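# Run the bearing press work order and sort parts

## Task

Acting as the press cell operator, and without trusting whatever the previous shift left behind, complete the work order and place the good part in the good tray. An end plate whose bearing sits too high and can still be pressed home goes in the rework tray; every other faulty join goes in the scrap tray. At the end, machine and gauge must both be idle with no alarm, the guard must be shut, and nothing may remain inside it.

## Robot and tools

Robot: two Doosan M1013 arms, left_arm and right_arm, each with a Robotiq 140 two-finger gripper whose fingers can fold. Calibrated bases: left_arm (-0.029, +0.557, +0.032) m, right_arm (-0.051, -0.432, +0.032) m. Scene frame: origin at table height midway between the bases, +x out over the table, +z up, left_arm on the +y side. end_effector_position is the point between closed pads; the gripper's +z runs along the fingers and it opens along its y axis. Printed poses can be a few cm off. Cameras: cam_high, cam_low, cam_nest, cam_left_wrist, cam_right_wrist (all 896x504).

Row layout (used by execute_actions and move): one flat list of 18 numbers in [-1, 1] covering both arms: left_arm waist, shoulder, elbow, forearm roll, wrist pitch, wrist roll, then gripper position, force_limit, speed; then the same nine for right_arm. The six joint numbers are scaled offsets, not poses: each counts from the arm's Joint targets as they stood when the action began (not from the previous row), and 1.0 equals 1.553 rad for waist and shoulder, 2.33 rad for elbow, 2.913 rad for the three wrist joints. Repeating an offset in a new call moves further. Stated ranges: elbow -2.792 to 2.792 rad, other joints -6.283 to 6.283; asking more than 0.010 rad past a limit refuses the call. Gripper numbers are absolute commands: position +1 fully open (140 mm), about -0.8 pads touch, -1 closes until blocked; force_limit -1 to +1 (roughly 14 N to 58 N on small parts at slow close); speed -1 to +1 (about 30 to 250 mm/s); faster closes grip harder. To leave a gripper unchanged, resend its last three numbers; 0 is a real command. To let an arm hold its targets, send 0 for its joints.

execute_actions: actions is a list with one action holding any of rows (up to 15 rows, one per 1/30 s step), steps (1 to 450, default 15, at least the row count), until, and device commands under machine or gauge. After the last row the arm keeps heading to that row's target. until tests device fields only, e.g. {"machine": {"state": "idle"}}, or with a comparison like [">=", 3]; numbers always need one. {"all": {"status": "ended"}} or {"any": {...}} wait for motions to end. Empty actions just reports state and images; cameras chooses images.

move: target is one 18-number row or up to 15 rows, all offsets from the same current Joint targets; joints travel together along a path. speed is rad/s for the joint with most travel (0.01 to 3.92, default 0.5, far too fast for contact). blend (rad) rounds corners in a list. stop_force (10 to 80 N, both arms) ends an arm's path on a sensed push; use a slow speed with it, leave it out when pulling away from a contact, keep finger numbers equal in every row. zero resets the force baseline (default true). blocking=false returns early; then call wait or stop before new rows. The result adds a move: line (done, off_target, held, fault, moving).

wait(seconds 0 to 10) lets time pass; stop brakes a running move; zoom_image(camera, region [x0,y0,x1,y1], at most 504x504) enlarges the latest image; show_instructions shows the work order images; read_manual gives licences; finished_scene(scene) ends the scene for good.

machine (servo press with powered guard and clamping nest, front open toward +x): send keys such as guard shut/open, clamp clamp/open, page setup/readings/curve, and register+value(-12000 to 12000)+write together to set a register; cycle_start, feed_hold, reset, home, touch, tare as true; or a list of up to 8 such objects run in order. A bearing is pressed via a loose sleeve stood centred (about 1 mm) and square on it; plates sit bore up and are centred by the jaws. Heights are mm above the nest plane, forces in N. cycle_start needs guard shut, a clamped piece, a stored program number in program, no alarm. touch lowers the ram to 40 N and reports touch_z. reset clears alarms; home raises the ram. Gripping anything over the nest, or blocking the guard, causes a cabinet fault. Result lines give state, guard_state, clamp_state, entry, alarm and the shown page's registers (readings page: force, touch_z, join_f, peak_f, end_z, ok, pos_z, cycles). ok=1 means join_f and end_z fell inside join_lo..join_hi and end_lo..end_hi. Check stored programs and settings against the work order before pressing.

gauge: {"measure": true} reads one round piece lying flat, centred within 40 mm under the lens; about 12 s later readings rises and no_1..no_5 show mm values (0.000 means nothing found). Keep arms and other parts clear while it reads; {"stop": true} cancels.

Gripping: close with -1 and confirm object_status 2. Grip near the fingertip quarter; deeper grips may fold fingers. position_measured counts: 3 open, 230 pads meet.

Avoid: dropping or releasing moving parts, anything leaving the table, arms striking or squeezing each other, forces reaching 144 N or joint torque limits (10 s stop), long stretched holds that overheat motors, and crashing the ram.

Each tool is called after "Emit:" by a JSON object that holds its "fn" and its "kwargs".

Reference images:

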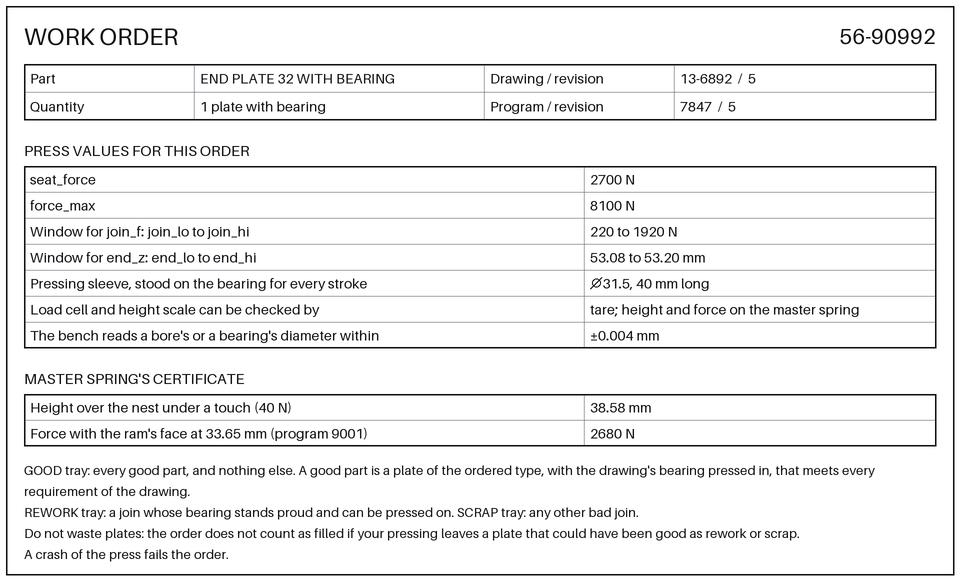

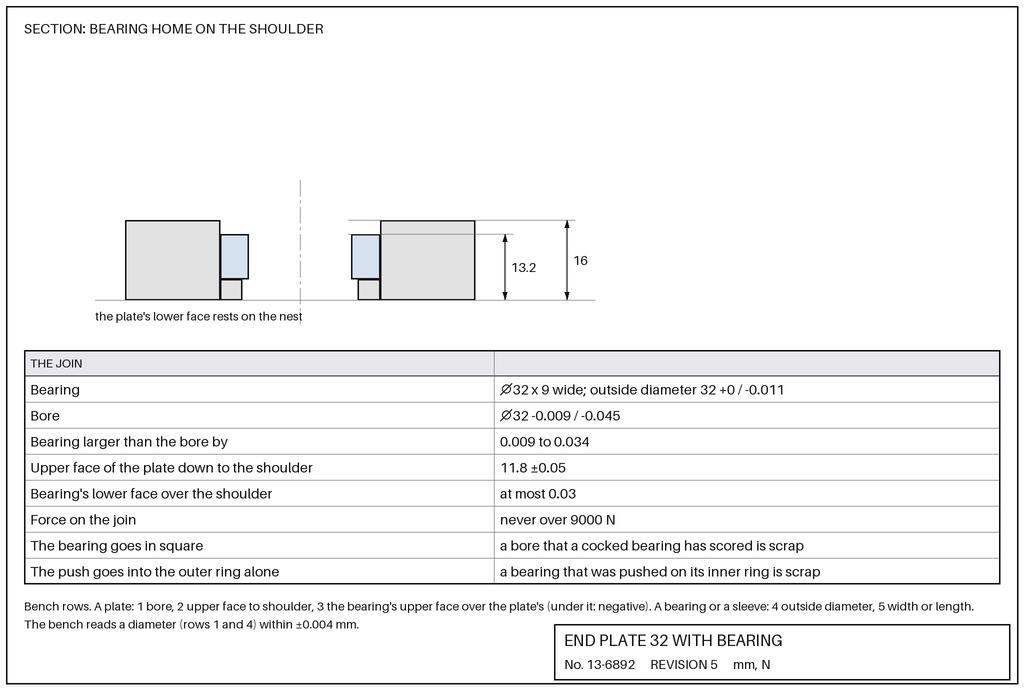

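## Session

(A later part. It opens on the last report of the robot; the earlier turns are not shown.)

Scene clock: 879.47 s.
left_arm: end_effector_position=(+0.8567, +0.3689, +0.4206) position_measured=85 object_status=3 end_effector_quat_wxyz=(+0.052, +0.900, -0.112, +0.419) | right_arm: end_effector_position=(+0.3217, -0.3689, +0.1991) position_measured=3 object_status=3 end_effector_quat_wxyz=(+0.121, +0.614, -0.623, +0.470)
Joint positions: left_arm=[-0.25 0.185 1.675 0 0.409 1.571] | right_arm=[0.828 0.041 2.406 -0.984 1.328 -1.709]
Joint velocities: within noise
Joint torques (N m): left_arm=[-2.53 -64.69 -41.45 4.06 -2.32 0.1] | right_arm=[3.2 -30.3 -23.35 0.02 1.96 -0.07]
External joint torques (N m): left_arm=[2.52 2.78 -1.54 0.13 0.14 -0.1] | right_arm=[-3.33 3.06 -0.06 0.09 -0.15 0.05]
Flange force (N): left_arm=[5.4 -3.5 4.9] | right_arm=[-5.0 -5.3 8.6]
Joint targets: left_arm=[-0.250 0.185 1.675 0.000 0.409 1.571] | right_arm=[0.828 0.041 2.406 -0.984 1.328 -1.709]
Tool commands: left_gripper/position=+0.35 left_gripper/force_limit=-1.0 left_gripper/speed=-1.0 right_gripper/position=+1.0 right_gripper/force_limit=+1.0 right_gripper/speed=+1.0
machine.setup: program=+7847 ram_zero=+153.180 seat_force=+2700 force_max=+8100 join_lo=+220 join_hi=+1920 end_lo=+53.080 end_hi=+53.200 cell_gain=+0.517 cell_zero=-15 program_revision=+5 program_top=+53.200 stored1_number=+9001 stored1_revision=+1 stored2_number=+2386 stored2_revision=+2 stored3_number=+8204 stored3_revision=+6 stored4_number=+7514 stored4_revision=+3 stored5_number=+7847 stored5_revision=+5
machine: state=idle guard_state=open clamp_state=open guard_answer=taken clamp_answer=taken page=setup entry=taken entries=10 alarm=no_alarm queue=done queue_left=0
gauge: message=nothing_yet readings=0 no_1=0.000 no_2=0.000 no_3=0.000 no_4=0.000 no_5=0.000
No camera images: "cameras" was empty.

Emit:
{"fn": "move", "kwargs": {"target": [[-0.0271,0.1151,0.0991,-0.3862,0.1857,0.6931,0.35,-1,-1,0,0,0,0,0,0,1,1,1],[-0.1458,0.1665,0.0678,-0.413,0.1404,0.6708,0.35,-1,-1,0,0,0,0,0,0,1,1,1],[-0.1487,0.1867,0.0764,-0.4298,0.1335,0.6934,0.35,-1,-1,0,0,0,0,0,0,1,1,1]], "speed": [0.8,0.25,0.1], "cameras": ["cam_left_wrist"]}}

Emit:
{"fn": "execute_actions", "kwargs": {"actions": [{"rows":[[0,0,0,0,0,0,-1,0,-1,0,0,0,0,0,0,1,1,1]],"steps":45}], "cameras": ["cam_left_wrist"]}}

Scene clock: 896.50 s.
left_arm: end_effector_position=(+0.5995, +0.0153, +0.1383) position_measured=85 object_status=3 end_effector_quat_wxyz=(+0.299, +0.641, -0.641, +0.299) | right_arm: end_effector_position=(+0.3217, -0.3689, +0.1991) position_measured=3 object_status=3 end_effector_quat_wxyz=(+0.121, +0.614, -0.623, +0.470)
Joint positions: left_arm=[-0.481 0.475 1.853 -1.252 0.798 3.591] | right_arm=[0.828 0.041 2.406 -0.984 1.328 -1.709]
Joint velocities: within noise
Joint torques (N m): left_arm=[-2.47 -79.89 -28.07 -0.58 0.91 0.35] | right_arm=[3.67 -29.92 -23.21 0.07 1.83 -0.05]
External joint torques (N m): left_arm=[2.68 2.5 -1.15 0.2 0.02 -0.35] | right_arm=[-3.72 2.63 -0.19 0.05 -0.03 0.03]
Flange force (N): left_arm=[-1.5 -7.2 0.1] | right_arm=[-3.7 -5.9 8.9]
Joint targets: left_arm=[-0.481 0.475 1.854 -1.252 0.798 3.591] | right_arm=[0.828 0.041 2.406 -0.984 1.328 -1.709]
machine.setup: program=+7847 ram_zero=+153.180 seat_force=+2700 force_max=+8100 join_lo=+220 join_hi=+1920 end_lo=+53.080 end_hi=+53.200 cell_gain=+0.517 cell_zero=-15 program_revision=+5 program_top=+53.200 stored1_number=+9001 stored1_revision=+1 stored2_number=+2386 stored2_revision=+2 stored3_number=+8204 stored3_revision=+6 stored4_number=+7514 stored4_revision=+3 stored5_number=+7847 stored5_revision=+5
machine: state=idle guard_state=open clamp_state=open guard_answer=taken clamp_answer=taken page=setup entry=taken entries=10 alarm=no_alarm queue=done queue_left=0
gauge: message=nothing_yet readings=0 no_1=0.000 no_2=0.000 no_3=0.000 no_4=0.000 no_5=0.000
move: done
Images, in order (width x height): cam_left_wrist 896x504.

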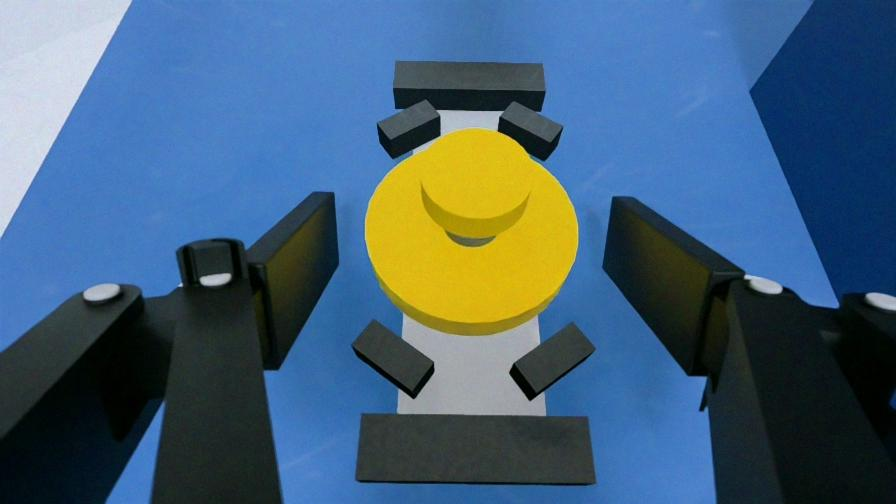

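Scene clock: 898.20 s.
left_arm: end_effector_position=(+0.5995, +0.0153, +0.1383) position_measured=126 object_status=2 end_effector_quat_wxyz=(+0.299, +0.641, -0.641, +0.299) | right_arm: end_effector_position=(+0.3217, -0.3689, +0.1991) position_measured=3 object_status=3 end_effector_quat_wxyz=(+0.121, +0.614, -0.623, +0.470)
Joint positions: left_arm=[-0.481 0.475 1.854 -1.252 0.798 3.591] | right_arm=[0.828 0.041 2.406 -0.984 1.328 -1.709]
Joint velocities: within noise
Joint torques (N m): left_arm=[-8.23 -68.78 -24.01 0.42 0.11 0.02] | right_arm=[3.49 -30 -23.53 0.03 1.82 -0.07]
External joint torques (N m): left_arm=[8.38 -8.36 -5.13 -0.81 0.83 -0.02] | right_arm=[-3.55 2.62 0.14 0.09 -0.02 0.05]
Flange force (N): left_arm=[1.7 -5.8 -15.8] | right_arm=[-3.6 -5.1 8.7]
Joint targets: left_arm=[-0.481 0.475 1.854 -1.252 0.798 3.591] | right_arm=[0.828 0.041 2.406 -0.984 1.328 -1.709]
machine.setup: program=+7847 ram_zero=+153.180 seat_force=+2700 force_max=+8100 join_lo=+220 join_hi=+1920 end_lo=+53.080 end_hi=+53.200 cell_gain=+0.517 cell_zero=-15 program_revision=+5 program_top=+53.200 stored1_number=+9001 stored1_revision=+1 stored2_number=+2386 stored2_revision=+2 stored3_number=+8204 stored3_revision=+6 stored4_number=+7514 stored4_revision=+3 stored5_number=+7847 stored5_revision=+5
machine: state=idle guard_state=open clamp_state=open guard_answer=taken clamp_answer=taken page=setup entry=taken entries=10 alarm=no_alarm queue=done queue_left=0
gauge: message=nothing_yet readings=0 no_1=0.000 no_2=0.000 no_3=0.000 no_4=0.000 no_5=0.000
Images, in order (width x height): cam_left_wrist 896x504.

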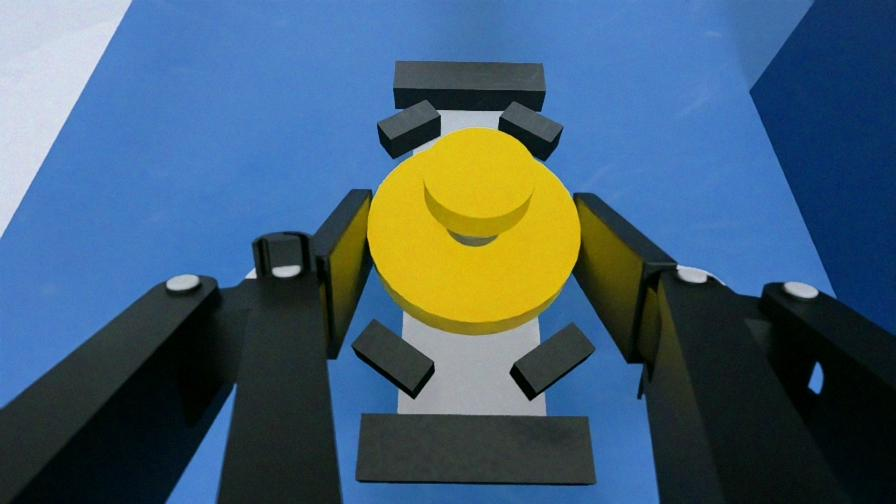

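Emit:
{"fn": "move", "kwargs": {"target": [[0.0032,-0.02,-0.009,0.0168,0.0069,-0.0227,-1,0,-1,0,0,0,0,0,0,1,1,1],[0.1216,-0.0716,0.0227,0.0436,0.0521,0,-1,0,-1,0,0,0,0,0,0,1,1,1],[0.1487,-0.1867,-0.0768,0.4298,-0.1335,-0.6934,-1,0,-1,0,0,0,0,0,0,1,1,1],[0.2028,-0.0792,0.1073,0.4298,-0.3381,-0.6934,-1,0,-1,0,0,0,0,0,0,1,1,1]], "speed": [0.1,0.3,0.9,0.8], "blend": [0,0.05,0.05,0], "cameras": ["cam_left_wrist"]}}

Scene clock: 915.73 s.
left_arm: end_effector_position=(+0.7887, +0.4571, +0.1206) position_measured=126 object_status=2 end_effector_quat_wxyz=(+0.034, +0.903, -0.074, +0.421) | right_arm: end_effector_position=(+0.3217, -0.3689, +0.1991) position_measured=3 object_status=3 end_effector_quat_wxyz=(+0.121, +0.614, -0.623, +0.470)
Joint positions: left_arm=[-0.166 0.352 2.103 0 -0.187 1.571] | right_arm=[0.828 0.041 2.406 -0.984 1.328 -1.709]
Joint velocities: within noise
Joint torques (N m): left_arm=[-2.61 -72.27 -30.43 2.63 -3.41 0.11] | right_arm=[3.29 -29.59 -23.48 -0.04 1.91 -0.08]
External joint torques (N m): left_arm=[2.58 7.13 1.14 0.15 1.22 -0.11] | right_arm=[-3.4 2.19 0.06 0.15 -0.11 0.06]
Flange force (N): left_arm=[0.0 0.0 0.0] | right_arm=[-2.9 -4.9 8.2]
Joint targets: left_arm=[-0.166 0.352 2.104 0.000 -0.187 1.571] | right_arm=[0.828 0.041 2.406 -0.984 1.328 -1.709]
machine.setup: program=+7847 ram_zero=+153.180 seat_force=+2700 force_max=+8100 join_lo=+220 join_hi=+1920 end_lo=+53.080 end_hi=+53.200 cell_gain=+0.517 cell_zero=-15 program_revision=+5 program_top=+53.200 stored1_number=+9001 stored1_revision=+1 stored2_number=+2386 stored2_revision=+2 stored3_number=+8204 stored3_revision=+6 stored4_number=+7514 stored4_revision=+3 stored5_number=+7847 stored5_revision=+5
machine: state=idle guard_state=open clamp_state=open guard_answer=taken clamp_answer=taken page=setup entry=taken entries=10 alarm=no_alarm queue=done queue_left=0
gauge: message=nothing_yet readings=0 no_1=0.000 no_2=0.000 no_3=0.000 no_4=0.000 no_5=0.000
move: done
Images, in order (width x height): cam_left_wrist 896x504.

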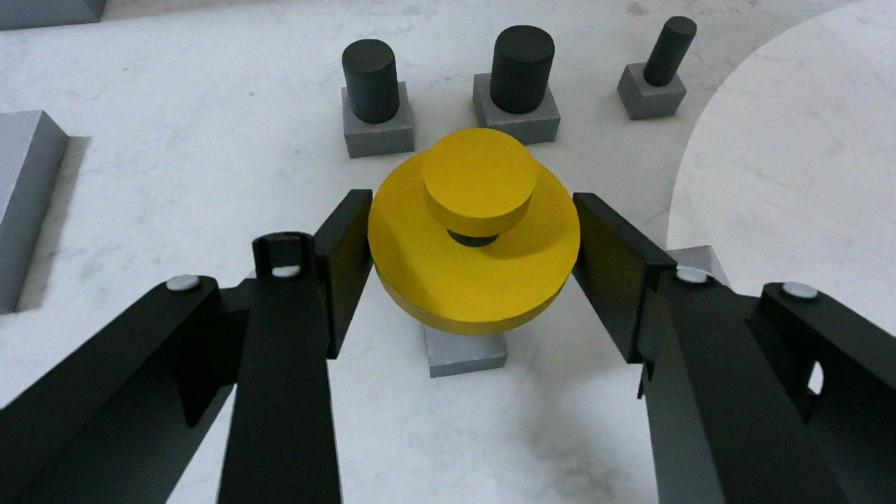

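Emit:
{"fn": "move", "kwargs": {"target": [[0,0.0794,0.0128,0,-0.0526,0,-1,0,-1,0,0,0,0,0,0,1,1,1],[0,0.0794,0.0128,0,-0.0526,0,0.35,-1,-1,0,0,0,0,0,0,1,1,1],[0,0,0,0,0,0,0.35,-1,-1,0,0,0,0,0,0,1,1,1]], "speed": [0.1,0.1,0.2], "cameras": ["cam_left_wrist"]}}

Scene clock: 933.90 s.
left_arm: end_effector_position=(+0.7887, +0.4572, +0.1205) position_measured=85 object_status=3 end_effector_quat_wxyz=(+0.034, +0.903, -0.074, +0.421) | right_arm: end_effector_position=(+0.3217, -0.3689, +0.1991) position_measured=3 object_status=3 end_effector_quat_wxyz=(+0.121, +0.614, -0.623, +0.470)
Joint positions: left_arm=[-0.166 0.352 2.104 0 -0.187 1.571] | right_arm=[0.828 0.041 2.406 -0.984 1.328 -1.709]
Joint velocities: within noise
Joint torques (N m): left_arm=[-2.42 -66.41 -28.87 2.64 -2.38 0.09] | right_arm=[3.08 -30 -23.48 0.09 1.83 -0.04]
External joint torques (N m): left_arm=[2.47 1.55 -0.26 0.13 0.22 -0.09] | right_arm=[-3.19 2.75 0.05 0.03 -0.03 0.02]
Flange force (N): left_arm=[0.0 0.0 0.0] | right_arm=[-4.2 -4.9 8.1]
Joint targets: left_arm=[-0.166 0.352 2.104 0.000 -0.187 1.571] | right_arm=[0.828 0.041 2.406 -0.984 1.328 -1.709]
machine.setup: program=+7847 ram_zero=+153.180 seat_force=+2700 force_max=+8100 join_lo=+220 join_hi=+1920 end_lo=+53.080 end_hi=+53.200 cell_gain=+0.517 cell_zero=-15 program_revision=+5 program_top=+53.200 stored1_number=+9001 stored1_revision=+1 stored2_number=+2386 stored2_revision=+2 stored3_number=+8204 stored3_revision=+6 stored4_number=+7514 stored4_revision=+3 stored5_number=+7847 stored5_revision=+5
machine: state=idle guard_state=open clamp_state=open guard_answer=taken clamp_answer=taken page=setup entry=taken entries=10 alarm=no_alarm queue=done queue_left=0
gauge: message=nothing_yet readings=0 no_1=0.000 no_2=0.000 no_3=0.000 no_4=0.000 no_5=0.000
move: done
Images, in order (width x height): cam_left_wrist 896x504.

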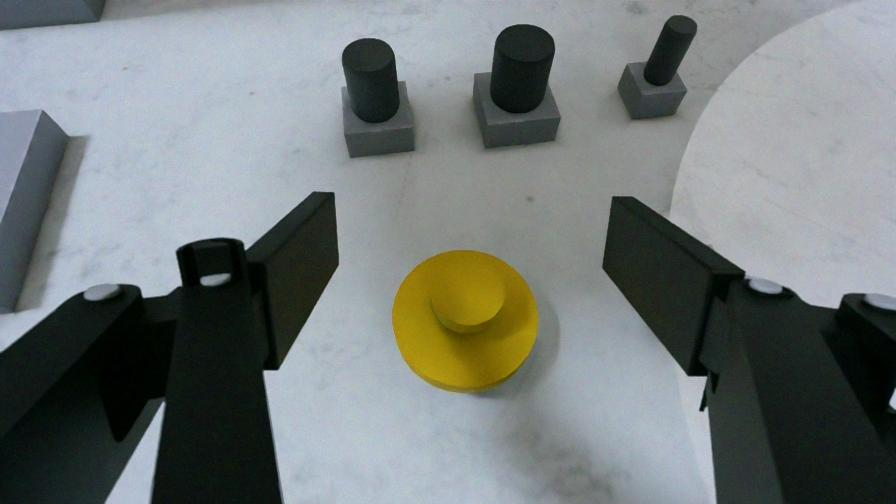

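Emit:
{"fn": "move", "kwargs": {"target": [-0.018,-0.1574,0.1674,0,-0.05,0,0.3,-1,-1,0,0,0,0,0,0,1,1,1], "speed": 0.4, "cameras": ["cam_left_wrist"]}}

Emit:
{"fn": "zoom_image", "kwargs": {"camera": "cam_left_wrist", "region": [380, 90, 560, 260]}}

Scene clock: 963.07 s.
left_arm: end_effector_position=(+0.5758, +0.4750, +0.1082) position_measured=91 object_status=3 end_effector_quat_wxyz=(+0.040, +0.902, -0.087, +0.421) | right_arm: end_effector_position=(+0.3217, -0.3689, +0.1991) position_measured=3 object_status=3 end_effector_quat_wxyz=(+0.121, +0.614, -0.623, +0.470)
Joint positions: left_arm=[-0.194 0.108 2.494 0 -0.332 1.571] | right_arm=[0.828 0.041 2.406 -0.984 1.328 -1.709]
Joint velocities: within noise
Joint torques (N m): left_arm=[-2.56 -36.83 -23.15 2.11 -2.32 0.07] | right_arm=[3.11 -30.31 -23.2 0.05 1.96 -0.08]
External joint torques (N m): left_arm=[2.51 1.79 -1.07 0.15 0.14 -0.07] | right_arm=[-3.24 3.03 -0.23 0.06 -0.16 0.06]
Flange force (N): left_arm=[0.0 0.0 0.0] | right_arm=[-5.1 -5.4 8.2]
Joint targets: left_arm=[-0.194 0.108 2.494 0.000 -0.332 1.571] | right_arm=[0.828 0.041 2.406 -0.984 1.328 -1.709]
machine.setup: program=+7847 ram_zero=+153.180 seat_force=+2700 force_max=+8100 join_lo=+220 join_hi=+1920 end_lo=+53.080 end_hi=+53.200 cell_gain=+0.517 cell_zero=-15 program_revision=+5 program_top=+53.200 stored1_number=+9001 stored1_revision=+1 stored2_number=+2386 stored2_revision=+2 stored3_number=+8204 stored3_revision=+6 stored4_number=+7514 stored4_revision=+3 stored5_number=+7847 stored5_revision=+5
machine: state=idle guard_state=open clamp_state=open guard_answer=taken clamp_answer=taken page=setup entry=taken entries=10 alarm=no_alarm queue=done queue_left=0
gauge: message=nothing_yet readings=0 no_1=0.000 no_2=0.000 no_3=0.000 no_4=0.000 no_5=0.000
move: done
Images, in order (width x height): cam_left_wrist 896x504.

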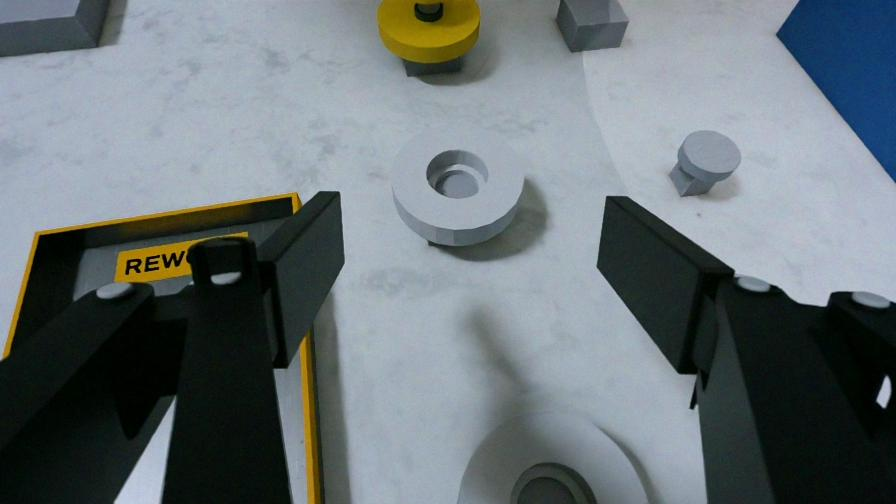

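Scaled by 2.800.

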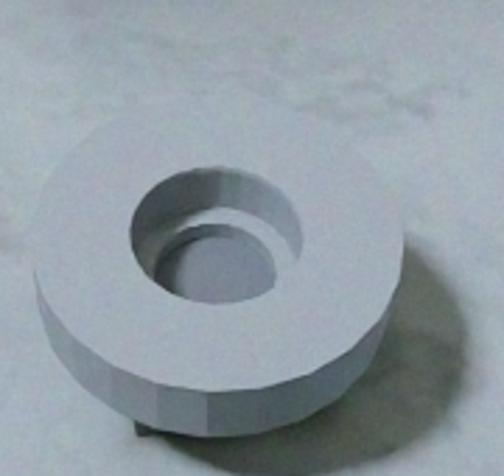

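Emit:
{"fn": "move", "kwargs": {"target": [[0.0026,0.1507,-0.0427,0,-0.0466,0,0.3,-1,-1,0,0,0,0,0,0,1,1,1],[0.0026,0.1507,-0.0427,0,-0.0466,0,-1,0,-1,0,0,0,0,0,0,1,1,1]], "speed": 0.12, "cameras": ["cam_left_wrist"]}}

Scene clock: 989.10 s.
left_arm: end_effector_position=(+0.6493, +0.4636, +0.0420) position_measured=127 object_status=0 end_effector_quat_wxyz=(+0.039, +0.902, -0.085, +0.421) | right_arm: end_effector_position=(+0.3217, -0.3689, +0.1991) position_measured=3 object_status=3 end_effector_quat_wxyz=(+0.121, +0.614, -0.623, +0.470)
Joint positions: left_arm=[-0.19 0.342 2.394 0 -0.468 1.571] | right_arm=[0.828 0.041 2.406 -0.984 1.328 -1.709]
Joint velocities: within noise
Joint torques (N m): left_arm=[-3.39 -47.29 -18.52 1.66 -0.41 0.09] | right_arm=[3.34 -29.46 -23.5 0.03 1.83 -0.11]
External joint torques (N m): left_arm=[3.52 -7.2 -0.6 0.07 -1.79 -0.09] | right_arm=[-3.51 2.2 0.06 0.08 -0.03 0.09]
Flange force (N): left_arm=[4.1 -8.1 -12.9] | right_arm=[-2.8 -5.1 8.4]
Joint targets: left_arm=[-0.190 0.342 2.394 0.000 -0.468 1.571] | right_arm=[0.828 0.041 2.406 -0.984 1.328 -1.709]
machine.setup: program=+7847 ram_zero=+153.180 seat_force=+2700 force_max=+8100 join_lo=+220 join_hi=+1920 end_lo=+53.080 end_hi=+53.200 cell_gain=+0.517 cell_zero=-15 program_revision=+5 program_top=+53.200 stored1_number=+9001 stored1_revision=+1 stored2_number=+2386 stored2_revision=+2 stored3_number=+8204 stored3_revision=+6 stored4_number=+7514 stored4_revision=+3 stored5_number=+7847 stored5_revision=+5
machine: state=idle guard_state=open clamp_state=open guard_answer=taken clamp_answer=taken page=setup entry=taken entries=10 alarm=no_alarm queue=done queue_left=0
gauge: message=nothing_yet readings=0 no_1=0.000 no_2=0.000 no_3=0.000 no_4=0.000 no_5=0.000
move: done
Images, in order (width x height): cam_left_wrist 896x504.

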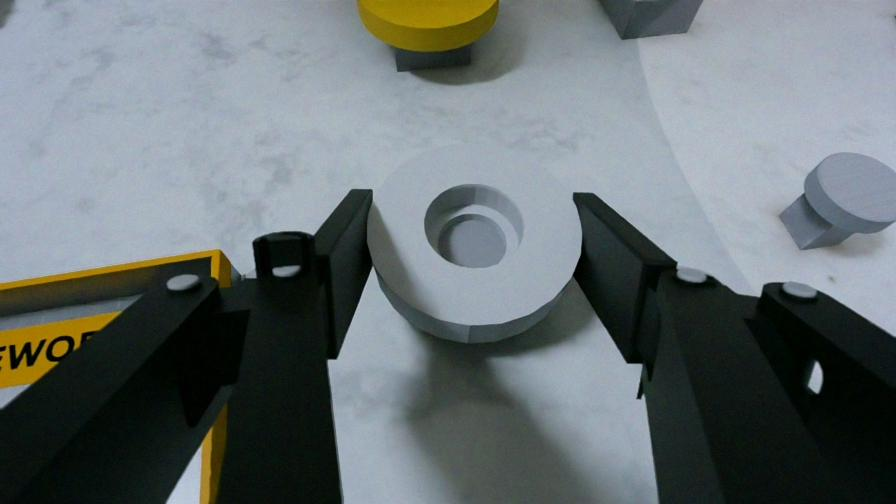

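Emit:
{"fn": "move", "kwargs": {"target": [[0,-0.1049,-0.0155,0,0.0687,0,-1,0,-1,0,0,0,0,0,0,1,1,1],[0.2382,-0.0739,-0.1251,0,0.1398,0,-1,0,-1,0,0,0,0,0,0,1,1,1]], "speed": [0.2,0.6], "blend": 0.03, "cameras": ["cam_left_wrist"]}}

Scene clock: 1008.77 s.
left_arm: end_effector_position=(+0.7518, +0.7361, +0.1907) position_measured=127 object_status=2 end_effector_quat_wxyz=(-0.039, +0.903, +0.082, +0.421) | right_arm: end_effector_position=(+0.3217, -0.3689, +0.1991) position_measured=3 object_status=3 end_effector_quat_wxyz=(+0.121, +0.614, -0.623, +0.470)
Joint positions: left_arm=[0.18 0.227 2.103 0 -0.061 1.571] | right_arm=[0.828 0.041 2.406 -0.984 1.328 -1.709]
Joint velocities: within noise
Joint torques (N m): left_arm=[-2.64 -59.87 -32.63 3.01 -2.85 0.09] | right_arm=[2.71 -30.37 -23.54 0.04 1.91 -0.11]
External joint torques (N m): left_arm=[2.6 3.25 -0.58 0.17 0.66 -0.09] | right_arm=[-2.8 3.21 0.15 0.07 -0.11 0.09]
Flange force (N): left_arm=[0.0 0.0 0.0] | right_arm=[-5.7 -4.2 7.7]
Joint targets: left_arm=[0.180 0.227 2.103 0.000 -0.061 1.571] | right_arm=[0.828 0.041 2.406 -0.984 1.328 -1.709]
machine.setup: program=+7847 ram_zero=+153.180 seat_force=+2700 force_max=+8100 join_lo=+220 join_hi=+1920 end_lo=+53.080 end_hi=+53.200 cell_gain=+0.517 cell_zero=-15 program_revision=+5 program_top=+53.200 stored1_number=+9001 stored1_revision=+1 stored2_number=+2386 stored2_revision=+2 stored3_number=+8204 stored3_revision=+6 stored4_number=+7514 stored4_revision=+3 stored5_number=+7847 stored5_revision=+5
machine: state=idle guard_state=open clamp_state=open guard_answer=taken clamp_answer=taken page=setup entry=taken entries=10 alarm=no_alarm queue=done queue_left=0
gauge: message=nothing_yet readings=0 no_1=0.000 no_2=0.000 no_3=0.000 no_4=0.000 no_5=0.000
move: done
Images, in order (width x height): cam_left_wrist 896x504.

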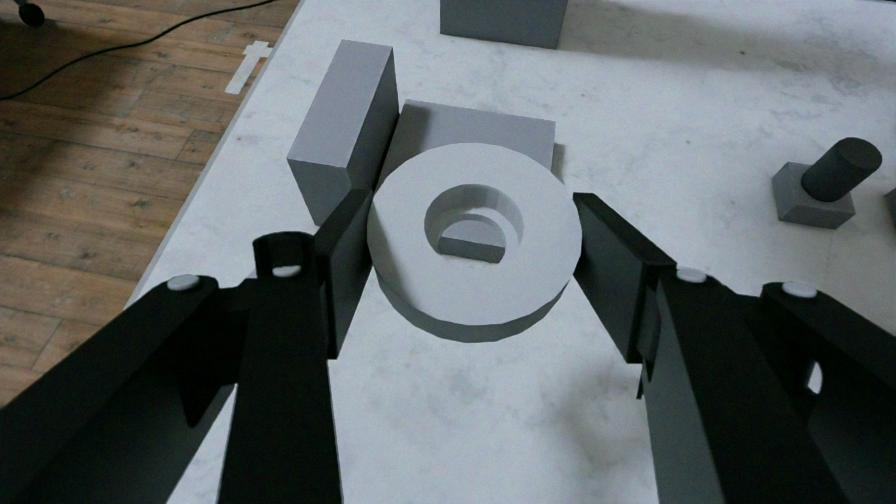

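Emit:
{"fn": "move", "kwargs": {"target": [[-0.2382,-0.0309,0.1094,0,-0.0711,0,-1,0,-1,0,0,0,0,0,0,1,1,1],[-0.2382,0.0741,0.1249,0,-0.1397,0,-1,0,-1,0,0,0,0,0,0,1,1,1],[-0.2382,0.0741,0.1249,0,-0.1397,0,0.3,-1,-1,0,0,0,0,0,0,1,1,1],[-0.2382,0.065,0.12,0,-0.1307,0,0.3,-1,-1,0,0,0,0,0,0,1,1,1],[-0.2382,0.065,0.12,0,-0.1307,0,-1,0,-1,0,0,0,0,0,0,1,1,1]], "speed": [0.6,0.12,0.12,0.1,0.1], "cameras": ["cam_left_wrist"]}}

Scene clock: 1049.73 s.
left_arm: end_effector_position=(+0.6541, +0.4627, +0.0505) position_measured=127 object_status=0 end_effector_quat_wxyz=(+0.039, +0.902, -0.085, +0.421) | right_arm: end_effector_position=(+0.3217, -0.3689, +0.1991) position_measured=3 object_status=3 end_effector_quat_wxyz=(+0.121, +0.614, -0.623, +0.470)
Joint positions: left_arm=[-0.19 0.328 2.382 0 -0.441 1.571] | right_arm=[0.828 0.041 2.406 -0.984 1.328 -1.709]
Joint velocities: within noise
Joint torques (N m): left_arm=[-2.9 -49.35 -19.06 1.69 -1.01 0.09] | right_arm=[3.47 -30.42 -23.37 0.1 1.93 -0.1]
External joint torques (N m): left_arm=[2.89 -4.3 -1.06 0.15 -1.18 -0.09] | right_arm=[-3.63 3.28 -0.05 0.02 -0.14 0.07]
Flange force (N): left_arm=[2.9 -7.2 -6.7] | right_arm=[-5.4 -5.7 9.4]
Joint targets: left_arm=[-0.190 0.328 2.382 0.000 -0.441 1.571] | right_arm=[0.828 0.041 2.406 -0.984 1.328 -1.709]
machine.setup: program=+7847 ram_zero=+153.180 seat_force=+2700 force_max=+8100 join_lo=+220 join_hi=+1920 end_lo=+53.080 end_hi=+53.200 cell_gain=+0.517 cell_zero=-15 program_revision=+5 program_top=+53.200 stored1_number=+9001 stored1_revision=+1 stored2_number=+2386 stored2_revision=+2 stored3_number=+8204 stored3_revision=+6 stored4_number=+7514 stored4_revision=+3 stored5_number=+7847 stored5_revision=+5
machine: state=idle guard_state=open clamp_state=open guard_answer=taken clamp_answer=taken page=setup entry=taken entries=10 alarm=no_alarm queue=done queue_left=0
gauge: message=nothing_yet readings=0 no_1=0.000 no_2=0.000 no_3=0.000 no_4=0.000 no_5=0.000
move: done
Images, in order (width x height): cam_left_wrist 896x504.

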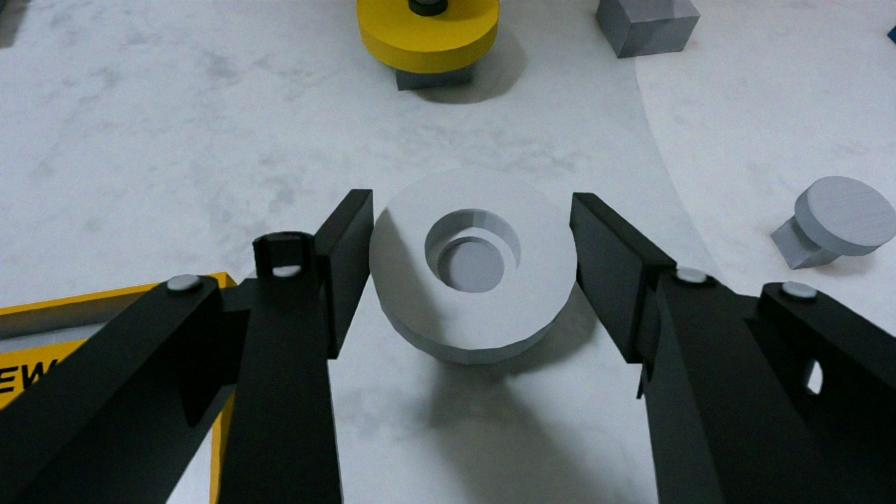

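Emit:
{"fn": "move", "kwargs": {"target": [[0,-0.1023,-0.0166,0,0.0678,0,-1,0,-1,0,0,0,0,0,0,1,1,1],[0.2337,0.112,-0.222,0,0.1179,0,-1,0,-1,0,0,0,0,0,0,1,1,1]], "speed": [0.2,0.6], "blend": 0.03, "cameras": ["cam_left_wrist"]}}

Scene clock: 1072.90 s.
left_arm: end_effector_position=(+0.8949, +0.7559, +0.1154) position_measured=127 object_status=2 end_effector_quat_wxyz=(-0.037, +0.903, +0.079, +0.421) | right_arm: end_effector_position=(+0.3217, -0.3689, +0.1991) position_measured=3 object_status=3 end_effector_quat_wxyz=(+0.121, +0.614, -0.623, +0.470)
Joint positions: left_arm=[0.173 0.502 1.865 0 -0.098 1.571] | right_arm=[0.828 0.041 2.406 -0.984 1.328 -1.709]
Joint velocities: within noise
Joint torques (N m): left_arm=[-1.84 -87.55 -32.42 2.95 -2.64 0.14] | right_arm=[3.17 -30.46 -23.36 -0.03 1.85 -0.08]
External joint torques (N m): left_arm=[1.75 5.11 0.46 0.11 0.46 -0.14] | right_arm=[-3.26 3 -0.05 0.14 -0.05 0.06]
Flange force (N): left_arm=[0.0 0.0 0.0] | right_arm=[-4.9 -5.1 8.1]
Joint targets: left_arm=[0.173 0.502 1.865 0.000 -0.098 1.571] | right_arm=[0.828 0.041 2.406 -0.984 1.328 -1.709]
machine.setup: program=+7847 ram_zero=+153.180 seat_force=+2700 force_max=+8100 join_lo=+220 join_hi=+1920 end_lo=+53.080 end_hi=+53.200 cell_gain=+0.517 cell_zero=-15 program_revision=+5 program_top=+53.200 stored1_number=+9001 stored1_revision=+1 stored2_number=+2386 stored2_revision=+2 stored3_number=+8204 stored3_revision=+6 stored4_number=+7514 stored4_revision=+3 stored5_number=+7847 stored5_revision=+5
machine: state=idle guard_state=open clamp_state=open guard_answer=taken clamp_answer=taken page=setup entry=taken entries=10 alarm=no_alarm queue=done queue_left=0
gauge: message=nothing_yet readings=0 no_1=0.000 no_2=0.000 no_3=0.000 no_4=0.000 no_5=0.000
move: done
Images, in order (width x height): cam_left_wrist 896x504.

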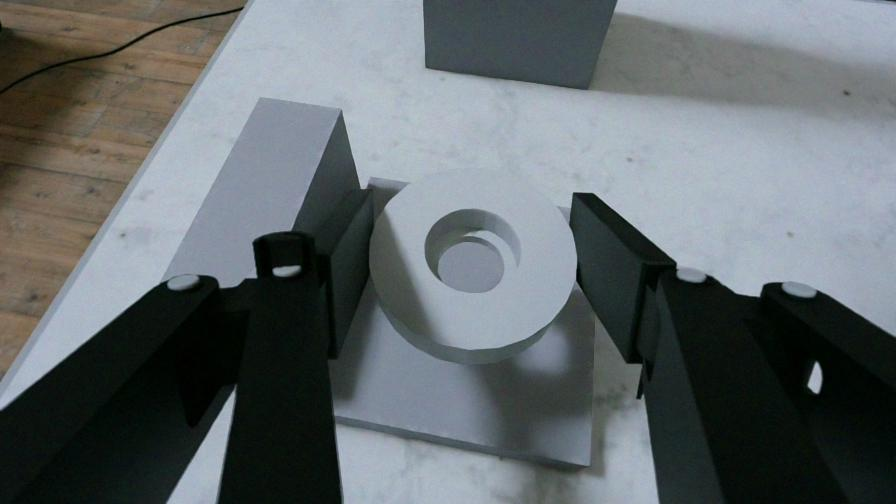

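Emit:
{"fn": "move", "kwargs": {"target": [-0.0103,0.0534,-0.0035,0,-0.0257,0,-1,0,-1,0,0,0,0,0,0,1,1,1], "speed": 0.08, "cameras": ["cam_left_wrist"]}}

Scene clock: 1103.63 s.
left_arm: end_effector_position=(+0.9109, +0.7433, +0.0607) position_measured=127 object_status=2 end_effector_quat_wxyz=(-0.034, +0.903, +0.072, +0.421) | right_arm: end_effector_position=(+0.3217, -0.3689, +0.1991) position_measured=3 object_status=3 end_effector_quat_wxyz=(+0.121, +0.614, -0.623, +0.470)
Joint positions: left_arm=[0.157 0.585 1.857 0 -0.173 1.571] | right_arm=[0.828 0.041 2.406 -0.984 1.328 -1.709]
Joint velocities: within noise
Joint torques (N m): left_arm=[-2.6 -92.42 -29.83 2.72 -2.7 0.11] | right_arm=[2.92 -30.2 -23.26 0.07 1.86 -0.11]
External joint torques (N m): left_arm=[2.68 4.81 0.06 0.11 0.51 -0.11] | right_arm=[-2.97 2.79 -0.15 0.05 -0.05 0.09]
Flange force (N): left_arm=[0.0 0.0 0.0] | right_arm=[-4.7 -4.8 7.5]
Joint targets: left_arm=[0.157 0.585 1.857 0.000 -0.173 1.571] | right_arm=[0.828 0.041 2.406 -0.984 1.328 -1.709]
machine.setup: program=+7847 ram_zero=+153.180 seat_force=+2700 force_max=+8100 join_lo=+220 join_hi=+1920 end_lo=+53.080 end_hi=+53.200 cell_gain=+0.517 cell_zero=-15 program_revision=+5 program_top=+53.200 stored1_number=+9001 stored1_revision=+1 stored2_number=+2386 stored2_revision=+2 stored3_number=+8204 stored3_revision=+6 stored4_number=+7514 stored4_revision=+3 stored5_number=+7847 stored5_revision=+5
machine: state=idle guard_state=open clamp_state=open guard_answer=taken clamp_answer=taken page=setup entry=taken entries=10 alarm=no_alarm queue=done queue_left=0
gauge: message=nothing_yet readings=0 no_1=0.000 no_2=0.000 no_3=0.000 no_4=0.000 no_5=0.000
move: done
Images, in order (width x height): cam_left_wrist 896x504.

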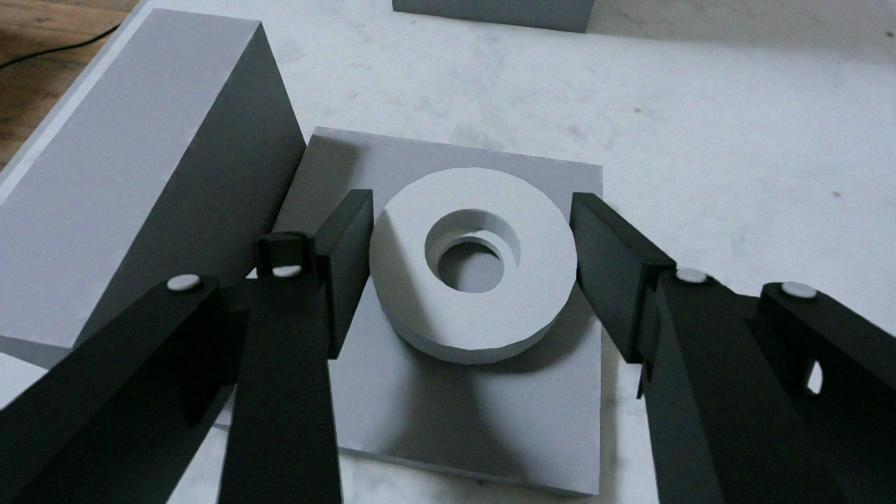

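Emit:
{"fn": "move", "kwargs": {"target": [0,0.0084,0.001,0,-0.0053,0,-1,0,-1,0,0,0,0,0,0,1,1,1], "speed": 0.03, "cameras": ["cam_left_wrist"]}}

Scene clock: 1114.43 s.
left_arm: end_effector_position=(+0.9113, +0.7433, +0.0512) position_measured=127 object_status=2 end_effector_quat_wxyz=(-0.034, +0.903, +0.072, +0.422) | right_arm: end_effector_position=(+0.3217, -0.3689, +0.1991) position_measured=3 object_status=3 end_effector_quat_wxyz=(+0.121, +0.614, -0.623, +0.470)
Joint positions: left_arm=[0.157 0.598 1.859 0 -0.189 1.571] | right_arm=[0.828 0.041 2.406 -0.984 1.328 -1.709]
Joint velocities: within noise
Joint torques (N m): left_arm=[-4.71 -18.1 10.37 2.74 16.15 0.01] | right_arm=[3.11 -30.53 -23.13 0 1.85 -0.1]
External joint torques (N m): left_arm=[4.68 -70.24 -39.61 0.04 -18.34 -0.01] | right_arm=[-3.19 3.24 -0.29 0.12 -0.05 0.07]
Flange force (N): left_arm=[0.0 0.0 0.0] | right_arm=[-5.7 -5.4 7.9]
Joint targets: left_arm=[0.157 0.598 1.859 0.000 -0.188 1.571] | right_arm=[0.828 0.041 2.406 -0.984 1.328 -1.709]
machine.setup: program=+7847 ram_zero=+153.180 seat_force=+2700 force_max=+8100 join_lo=+220 join_hi=+1920 end_lo=+53.080 end_hi=+53.200 cell_gain=+0.517 cell_zero=-15 program_revision=+5 program_top=+53.200 stored1_number=+9001 stored1_revision=+1 stored2_number=+2386 stored2_revision=+2 stored3_number=+8204 stored3_revision=+6 stored4_number=+7514 stored4_revision=+3 stored5_number=+7847 stored5_revision=+5
machine: state=idle guard_state=open clamp_state=open guard_answer=taken clamp_answer=taken page=setup entry=taken entries=10 alarm=no_alarm queue=done queue_left=0
gauge: message=nothing_yet readings=0 no_1=0.000 no_2=0.000 no_3=0.000 no_4=0.000 no_5=0.000
move: done
Images, in order (width x height): cam_left_wrist 896x504.

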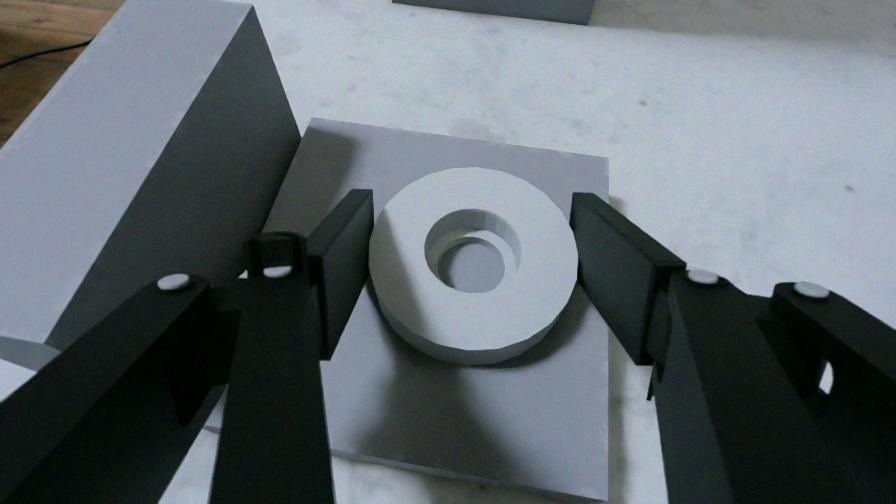

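Emit:
{"fn": "move", "kwargs": {"target": [0,-0.0013,-0.00015,0,0.0008,0,-1,0,-1,0,0,0,0,0,0,1,1,1], "speed": 0.02, "cameras": ["cam_left_wrist"]}}

Scene clock: 1121.03 s.
left_arm: end_effector_position=(+0.9109, +0.7432, +0.0520) position_measured=127 object_status=2 end_effector_quat_wxyz=(-0.034, +0.903, +0.072, +0.421) | right_arm: end_effector_position=(+0.3217, -0.3689, +0.1991) position_measured=3 object_status=3 end_effector_quat_wxyz=(+0.121, +0.614, -0.623, +0.470)
Joint positions: left_arm=[0.157 0.596 1.859 0 -0.186 1.571] | right_arm=[0.828 0.041 2.406 -0.984 1.328 -1.709]
Joint velocities: within noise
Joint torques (N m): left_arm=[-1.84 -38.57 11.54 2.61 15.38 0.05] | right_arm=[3.41 -30.47 -23.37 0.04 1.94 -0.11]
External joint torques (N m): left_arm=[1.93 -49.81 -40.84 0.17 -17.57 -0.05] | right_arm=[-3.56 3.26 -0.03 0.07 -0.13 0.09]
Flange force (N): left_arm=[0.0 0.0 0.0] | right_arm=[-5.4 -5.5 9.2]
Joint targets: left_arm=[0.157 0.596 1.859 0.000 -0.186 1.571] | right_arm=[0.828 0.041 2.406 -0.984 1.328 -1.709]
machine.setup: program=+7847 ram_zero=+153.180 seat_force=+2700 force_max=+8100 join_lo=+220 join_hi=+1920 end_lo=+53.080 end_hi=+53.200 cell_gain=+0.517 cell_zero=-15 program_revision=+5 program_top=+53.200 stored1_number=+9001 stored1_revision=+1 stored2_number=+2386 stored2_revision=+2 stored3_number=+8204 stored3_revision=+6 stored4_number=+7514 stored4_revision=+3 stored5_number=+7847 stored5_revision=+5
machine: state=idle guard_state=open clamp_state=open guard_answer=taken clamp_answer=taken page=setup entry=taken entries=10 alarm=no_alarm queue=done queue_left=0
gauge: message=nothing_yet readings=0 no_1=0.000 no_2=0.000 no_3=0.000 no_4=0.000 no_5=0.000
move: done
Images, in order (width x height): cam_left_wrist 896x504.

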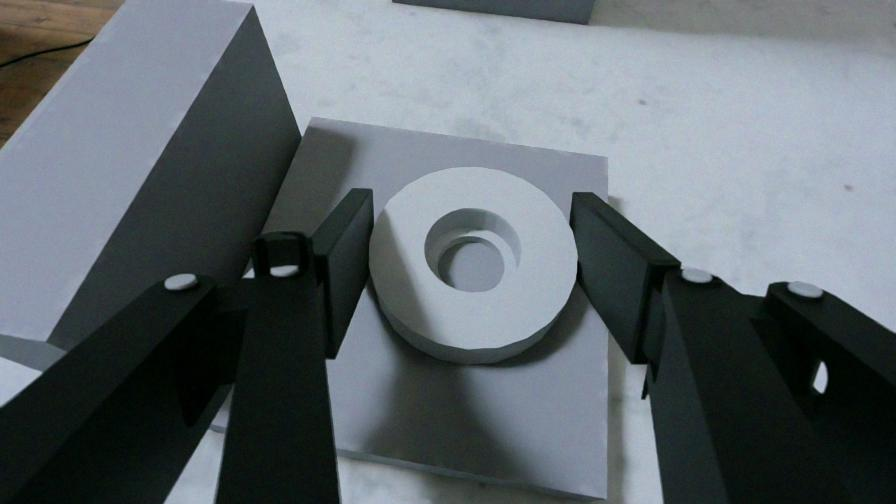

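Emit:
{"fn": "move", "kwargs": {"target": [0,-0.0017,-0.0002,0,0.001,0,-1,0,-1,0,0,0,0,0,0,1,1,1], "speed": 0.02, "cameras": ["cam_left_wrist"]}}

Scene clock: 1125.17 s.
left_arm: end_effector_position=(+0.9109, +0.7432, +0.0540) position_measured=127 object_status=2 end_effector_quat_wxyz=(-0.034, +0.903, +0.072, +0.421) | right_arm: end_effector_position=(+0.3217, -0.3689, +0.1991) position_measured=3 object_status=3 end_effector_quat_wxyz=(+0.121, +0.614, -0.623, +0.470)
Joint positions: left_arm=[0.157 0.593 1.858 0 -0.183 1.571] | right_arm=[0.828 0.041 2.406 -0.984 1.328 -1.709]
Joint velocities: within noise
Joint torques (N m): left_arm=[-2.41 -87.71 -24.86 2.68 -0.8 0.13] | right_arm=[3.3 -30.45 -23.51 0 1.85 -0.09]
External joint torques (N m): left_arm=[2.37 -0.19 -4.55 0.11 -1.39 -0.13] | right_arm=[-3.34 3.12 0.09 0.12 -0.06 0.07]
Flange force (N): left_arm=[0.0 0.0 0.0] | right_arm=[-5.1 -5.0 8.5]
Joint targets: left_arm=[0.157 0.593 1.858 0.000 -0.183 1.571] | right_arm=[0.828 0.041 2.406 -0.984 1.328 -1.709]
machine.setup: program=+7847 ram_zero=+153.180 seat_force=+2700 force_max=+8100 join_lo=+220 join_hi=+1920 end_lo=+53.080 end_hi=+53.200 cell_gain=+0.517 cell_zero=-15 program_revision=+5 program_top=+53.200 stored1_number=+9001 stored1_revision=+1 stored2_number=+2386 stored2_revision=+2 stored3_number=+8204 stored3_revision=+6 stored4_number=+7514 stored4_revision=+3 stored5_number=+7847 stored5_revision=+5
machine: state=idle guard_state=open clamp_state=open guard_answer=taken clamp_answer=taken page=setup entry=taken entries=10 alarm=no_alarm queue=done queue_left=0
gauge: message=nothing_yet readings=0 no_1=0.000 no_2=0.000 no_3=0.000 no_4=0.000 no_5=0.000
move: done
Images, in order (width x height): cam_left_wrist 896x504.

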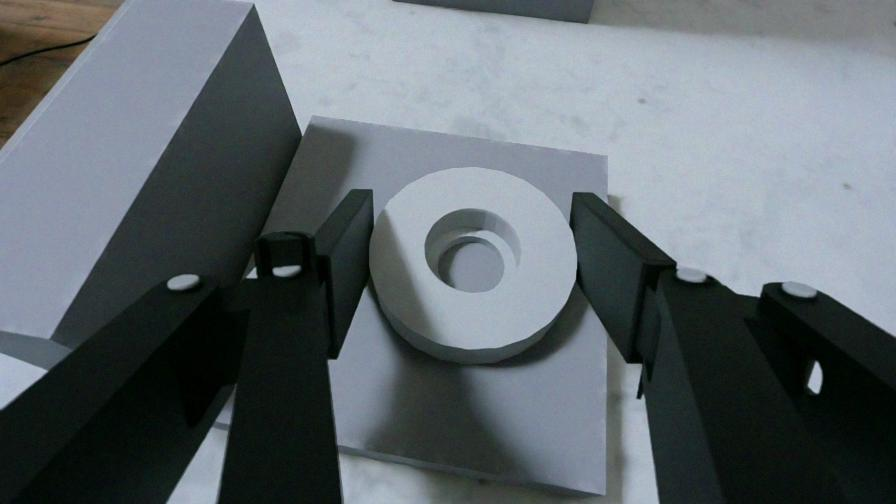

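Emit:
{"fn": "move", "kwargs": {"target": [[0,0,0,0,0,0,0.17,-1,-1,0,0,0,0,0,0,1,1,1],[0,-0.0653,0.036,0,0.0064,0,0.17,-1,-1,0,0,0,0,0,0,1,1,1],[0,-0.2357,0.1052,0,0.0419,0,0.17,-1,-1,0,0,0,0,0,0,1,1,1],[-0.2621,-0.2357,0.1052,0,0.0419,0,0.17,-1,-1,0,0,0,0,0,0,1,1,1]], "speed": [0.1,0.1,0.5,0.7], "cameras": ["cam_left_wrist"]}}

Emit:
{"fn": "execute_actions", "kwargs": {"actions": [{"gauge":{"measure":true},"steps":3}], "cameras": ["cam_high"]}}

Scene clock: 1145.67 s.
left_arm: end_effector_position=(+0.7550, +0.3947, +0.1902) position_measured=108 object_status=3 end_effector_quat_wxyz=(+0.052, +0.899, -0.112, +0.419) | right_arm: end_effector_position=(+0.3217, -0.3689, +0.1991) position_measured=3 object_status=3 end_effector_quat_wxyz=(+0.121, +0.614, -0.623, +0.470)
Joint positions: left_arm=[-0.25 0.227 2.103 0 -0.061 1.571] | right_arm=[0.828 0.041 2.406 -0.984 1.328 -1.709]
Joint velocities: within noise
Joint torques (N m): left_arm=[-2.95 -58.58 -32.07 3.06 -2.25 0.07] | right_arm=[3.14 -29.99 -23.23 0 1.92 -0.06]
External joint torques (N m): left_arm=[3.08 1.67 -1.14 0.12 0.06 -0.07] | right_arm=[-3.2 2.71 -0.16 0.12 -0.11 0.04]
Flange force (N): left_arm=[0.0 0.0 0.0] | right_arm=[-4.3 -5.1 7.9]
Joint targets: left_arm=[-0.250 0.227 2.103 0.000 -0.061 1.571] | right_arm=[0.828 0.041 2.406 -0.984 1.328 -1.709]
machine.setup: program=+7847 ram_zero=+153.180 seat_force=+2700 force_max=+8100 join_lo=+220 join_hi=+1920 end_lo=+53.080 end_hi=+53.200 cell_gain=+0.517 cell_zero=-15 program_revision=+5 program_top=+53.200 stored1_number=+9001 stored1_revision=+1 stored2_number=+2386 stored2_revision=+2 stored3_number=+8204 stored3_revision=+6 stored4_number=+7514 stored4_revision=+3 stored5_number=+7847 stored5_revision=+5
machine: state=idle guard_state=open clamp_state=open guard_answer=taken clamp_answer=taken page=setup entry=taken entries=10 alarm=no_alarm queue=done queue_left=0
gauge: message=nothing_yet readings=0 no_1=0.000 no_2=0.000 no_3=0.000 no_4=0.000 no_5=0.000
move: done
Images, in order (width x height): cam_left_wrist 896x504.

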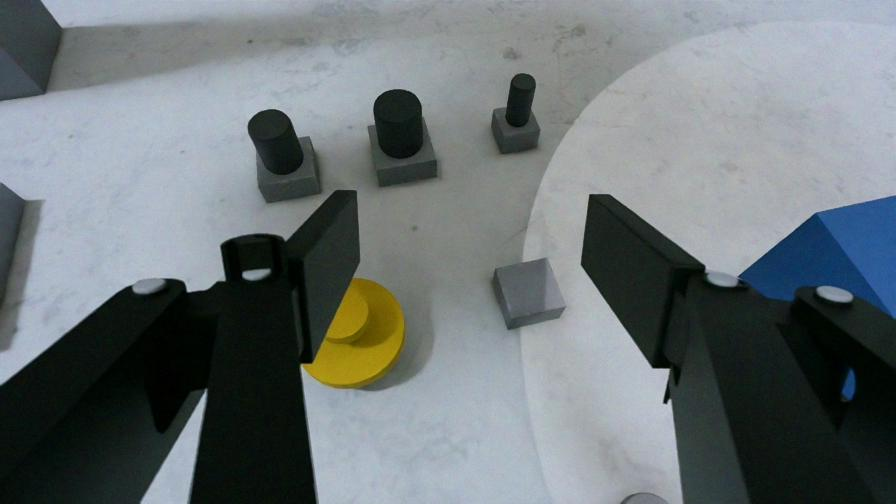

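Scene clock: 1145.97 s.
left_arm: end_effector_position=(+0.7550, +0.3946, +0.1902) position_measured=108 object_status=3 end_effector_quat_wxyz=(+0.052, +0.899, -0.112, +0.419) | right_arm: end_effector_position=(+0.3217, -0.3689, +0.1991) position_measured=3 object_status=3 end_effector_quat_wxyz=(+0.121, +0.614, -0.623, +0.470)
Joint positions: left_arm=[-0.25 0.227 2.103 0 -0.061 1.571] | right_arm=[0.828 0.041 2.406 -0.984 1.328 -1.709]
Joint velocities: within noise
Joint torques (N m): left_arm=[-2.78 -59.01 -32.15 3.05 -2.24 0.11] | right_arm=[2.74 -29.73 -23.36 0.01 1.92 -0.2]
External joint torques (N m): left_arm=[2.86 1.89 -1.14 0.15 0.05 -0.11] | right_arm=[-2.9 2.55 -0.08 0.1 -0.12 0.18]
Flange force (N): left_arm=[0.0 0.0 0.0] | right_arm=[-4.4 -4.3 7.4]
Joint targets: left_arm=[-0.250 0.227 2.103 0.000 -0.061 1.571] | right_arm=[0.828 0.041 2.406 -0.984 1.328 -1.709]
Tool commands: left_gripper/position=+0.17 left_gripper/force_limit=-1.0 left_gripper/speed=-1.0 right_gripper/position=+1.0 right_gripper/force_limit=+1.0 right_gripper/speed=+1.0
machine.setup: program=+7847 ram_zero=+153.180 seat_force=+2700 force_max=+8100 join_lo=+220 join_hi=+1920 end_lo=+53.080 end_hi=+53.200 cell_gain=+0.517 cell_zero=-15 program_revision=+5 program_top=+53.200 stored1_number=+9001 stored1_revision=+1 stored2_number=+2386 stored2_revision=+2 stored3_number=+8204 stored3_revision=+6 stored4_number=+7514 stored4_revision=+3 stored5_number=+7847 stored5_revision=+5
machine: state=idle guard_state=open clamp_state=open guard_answer=taken clamp_answer=taken page=setup entry=taken entries=10 alarm=no_alarm queue=done queue_left=0
gauge: state=busy message=measure_taken readings=0 no_1=0.000 no_2=0.000 no_3=0.000 no_4=0.000 no_5=0.000
Images, in order (width x height): cam_high 896x504.

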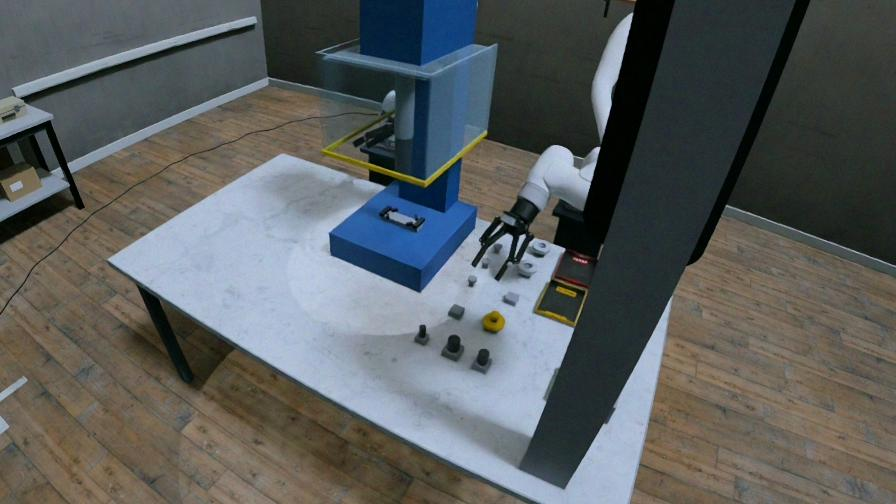

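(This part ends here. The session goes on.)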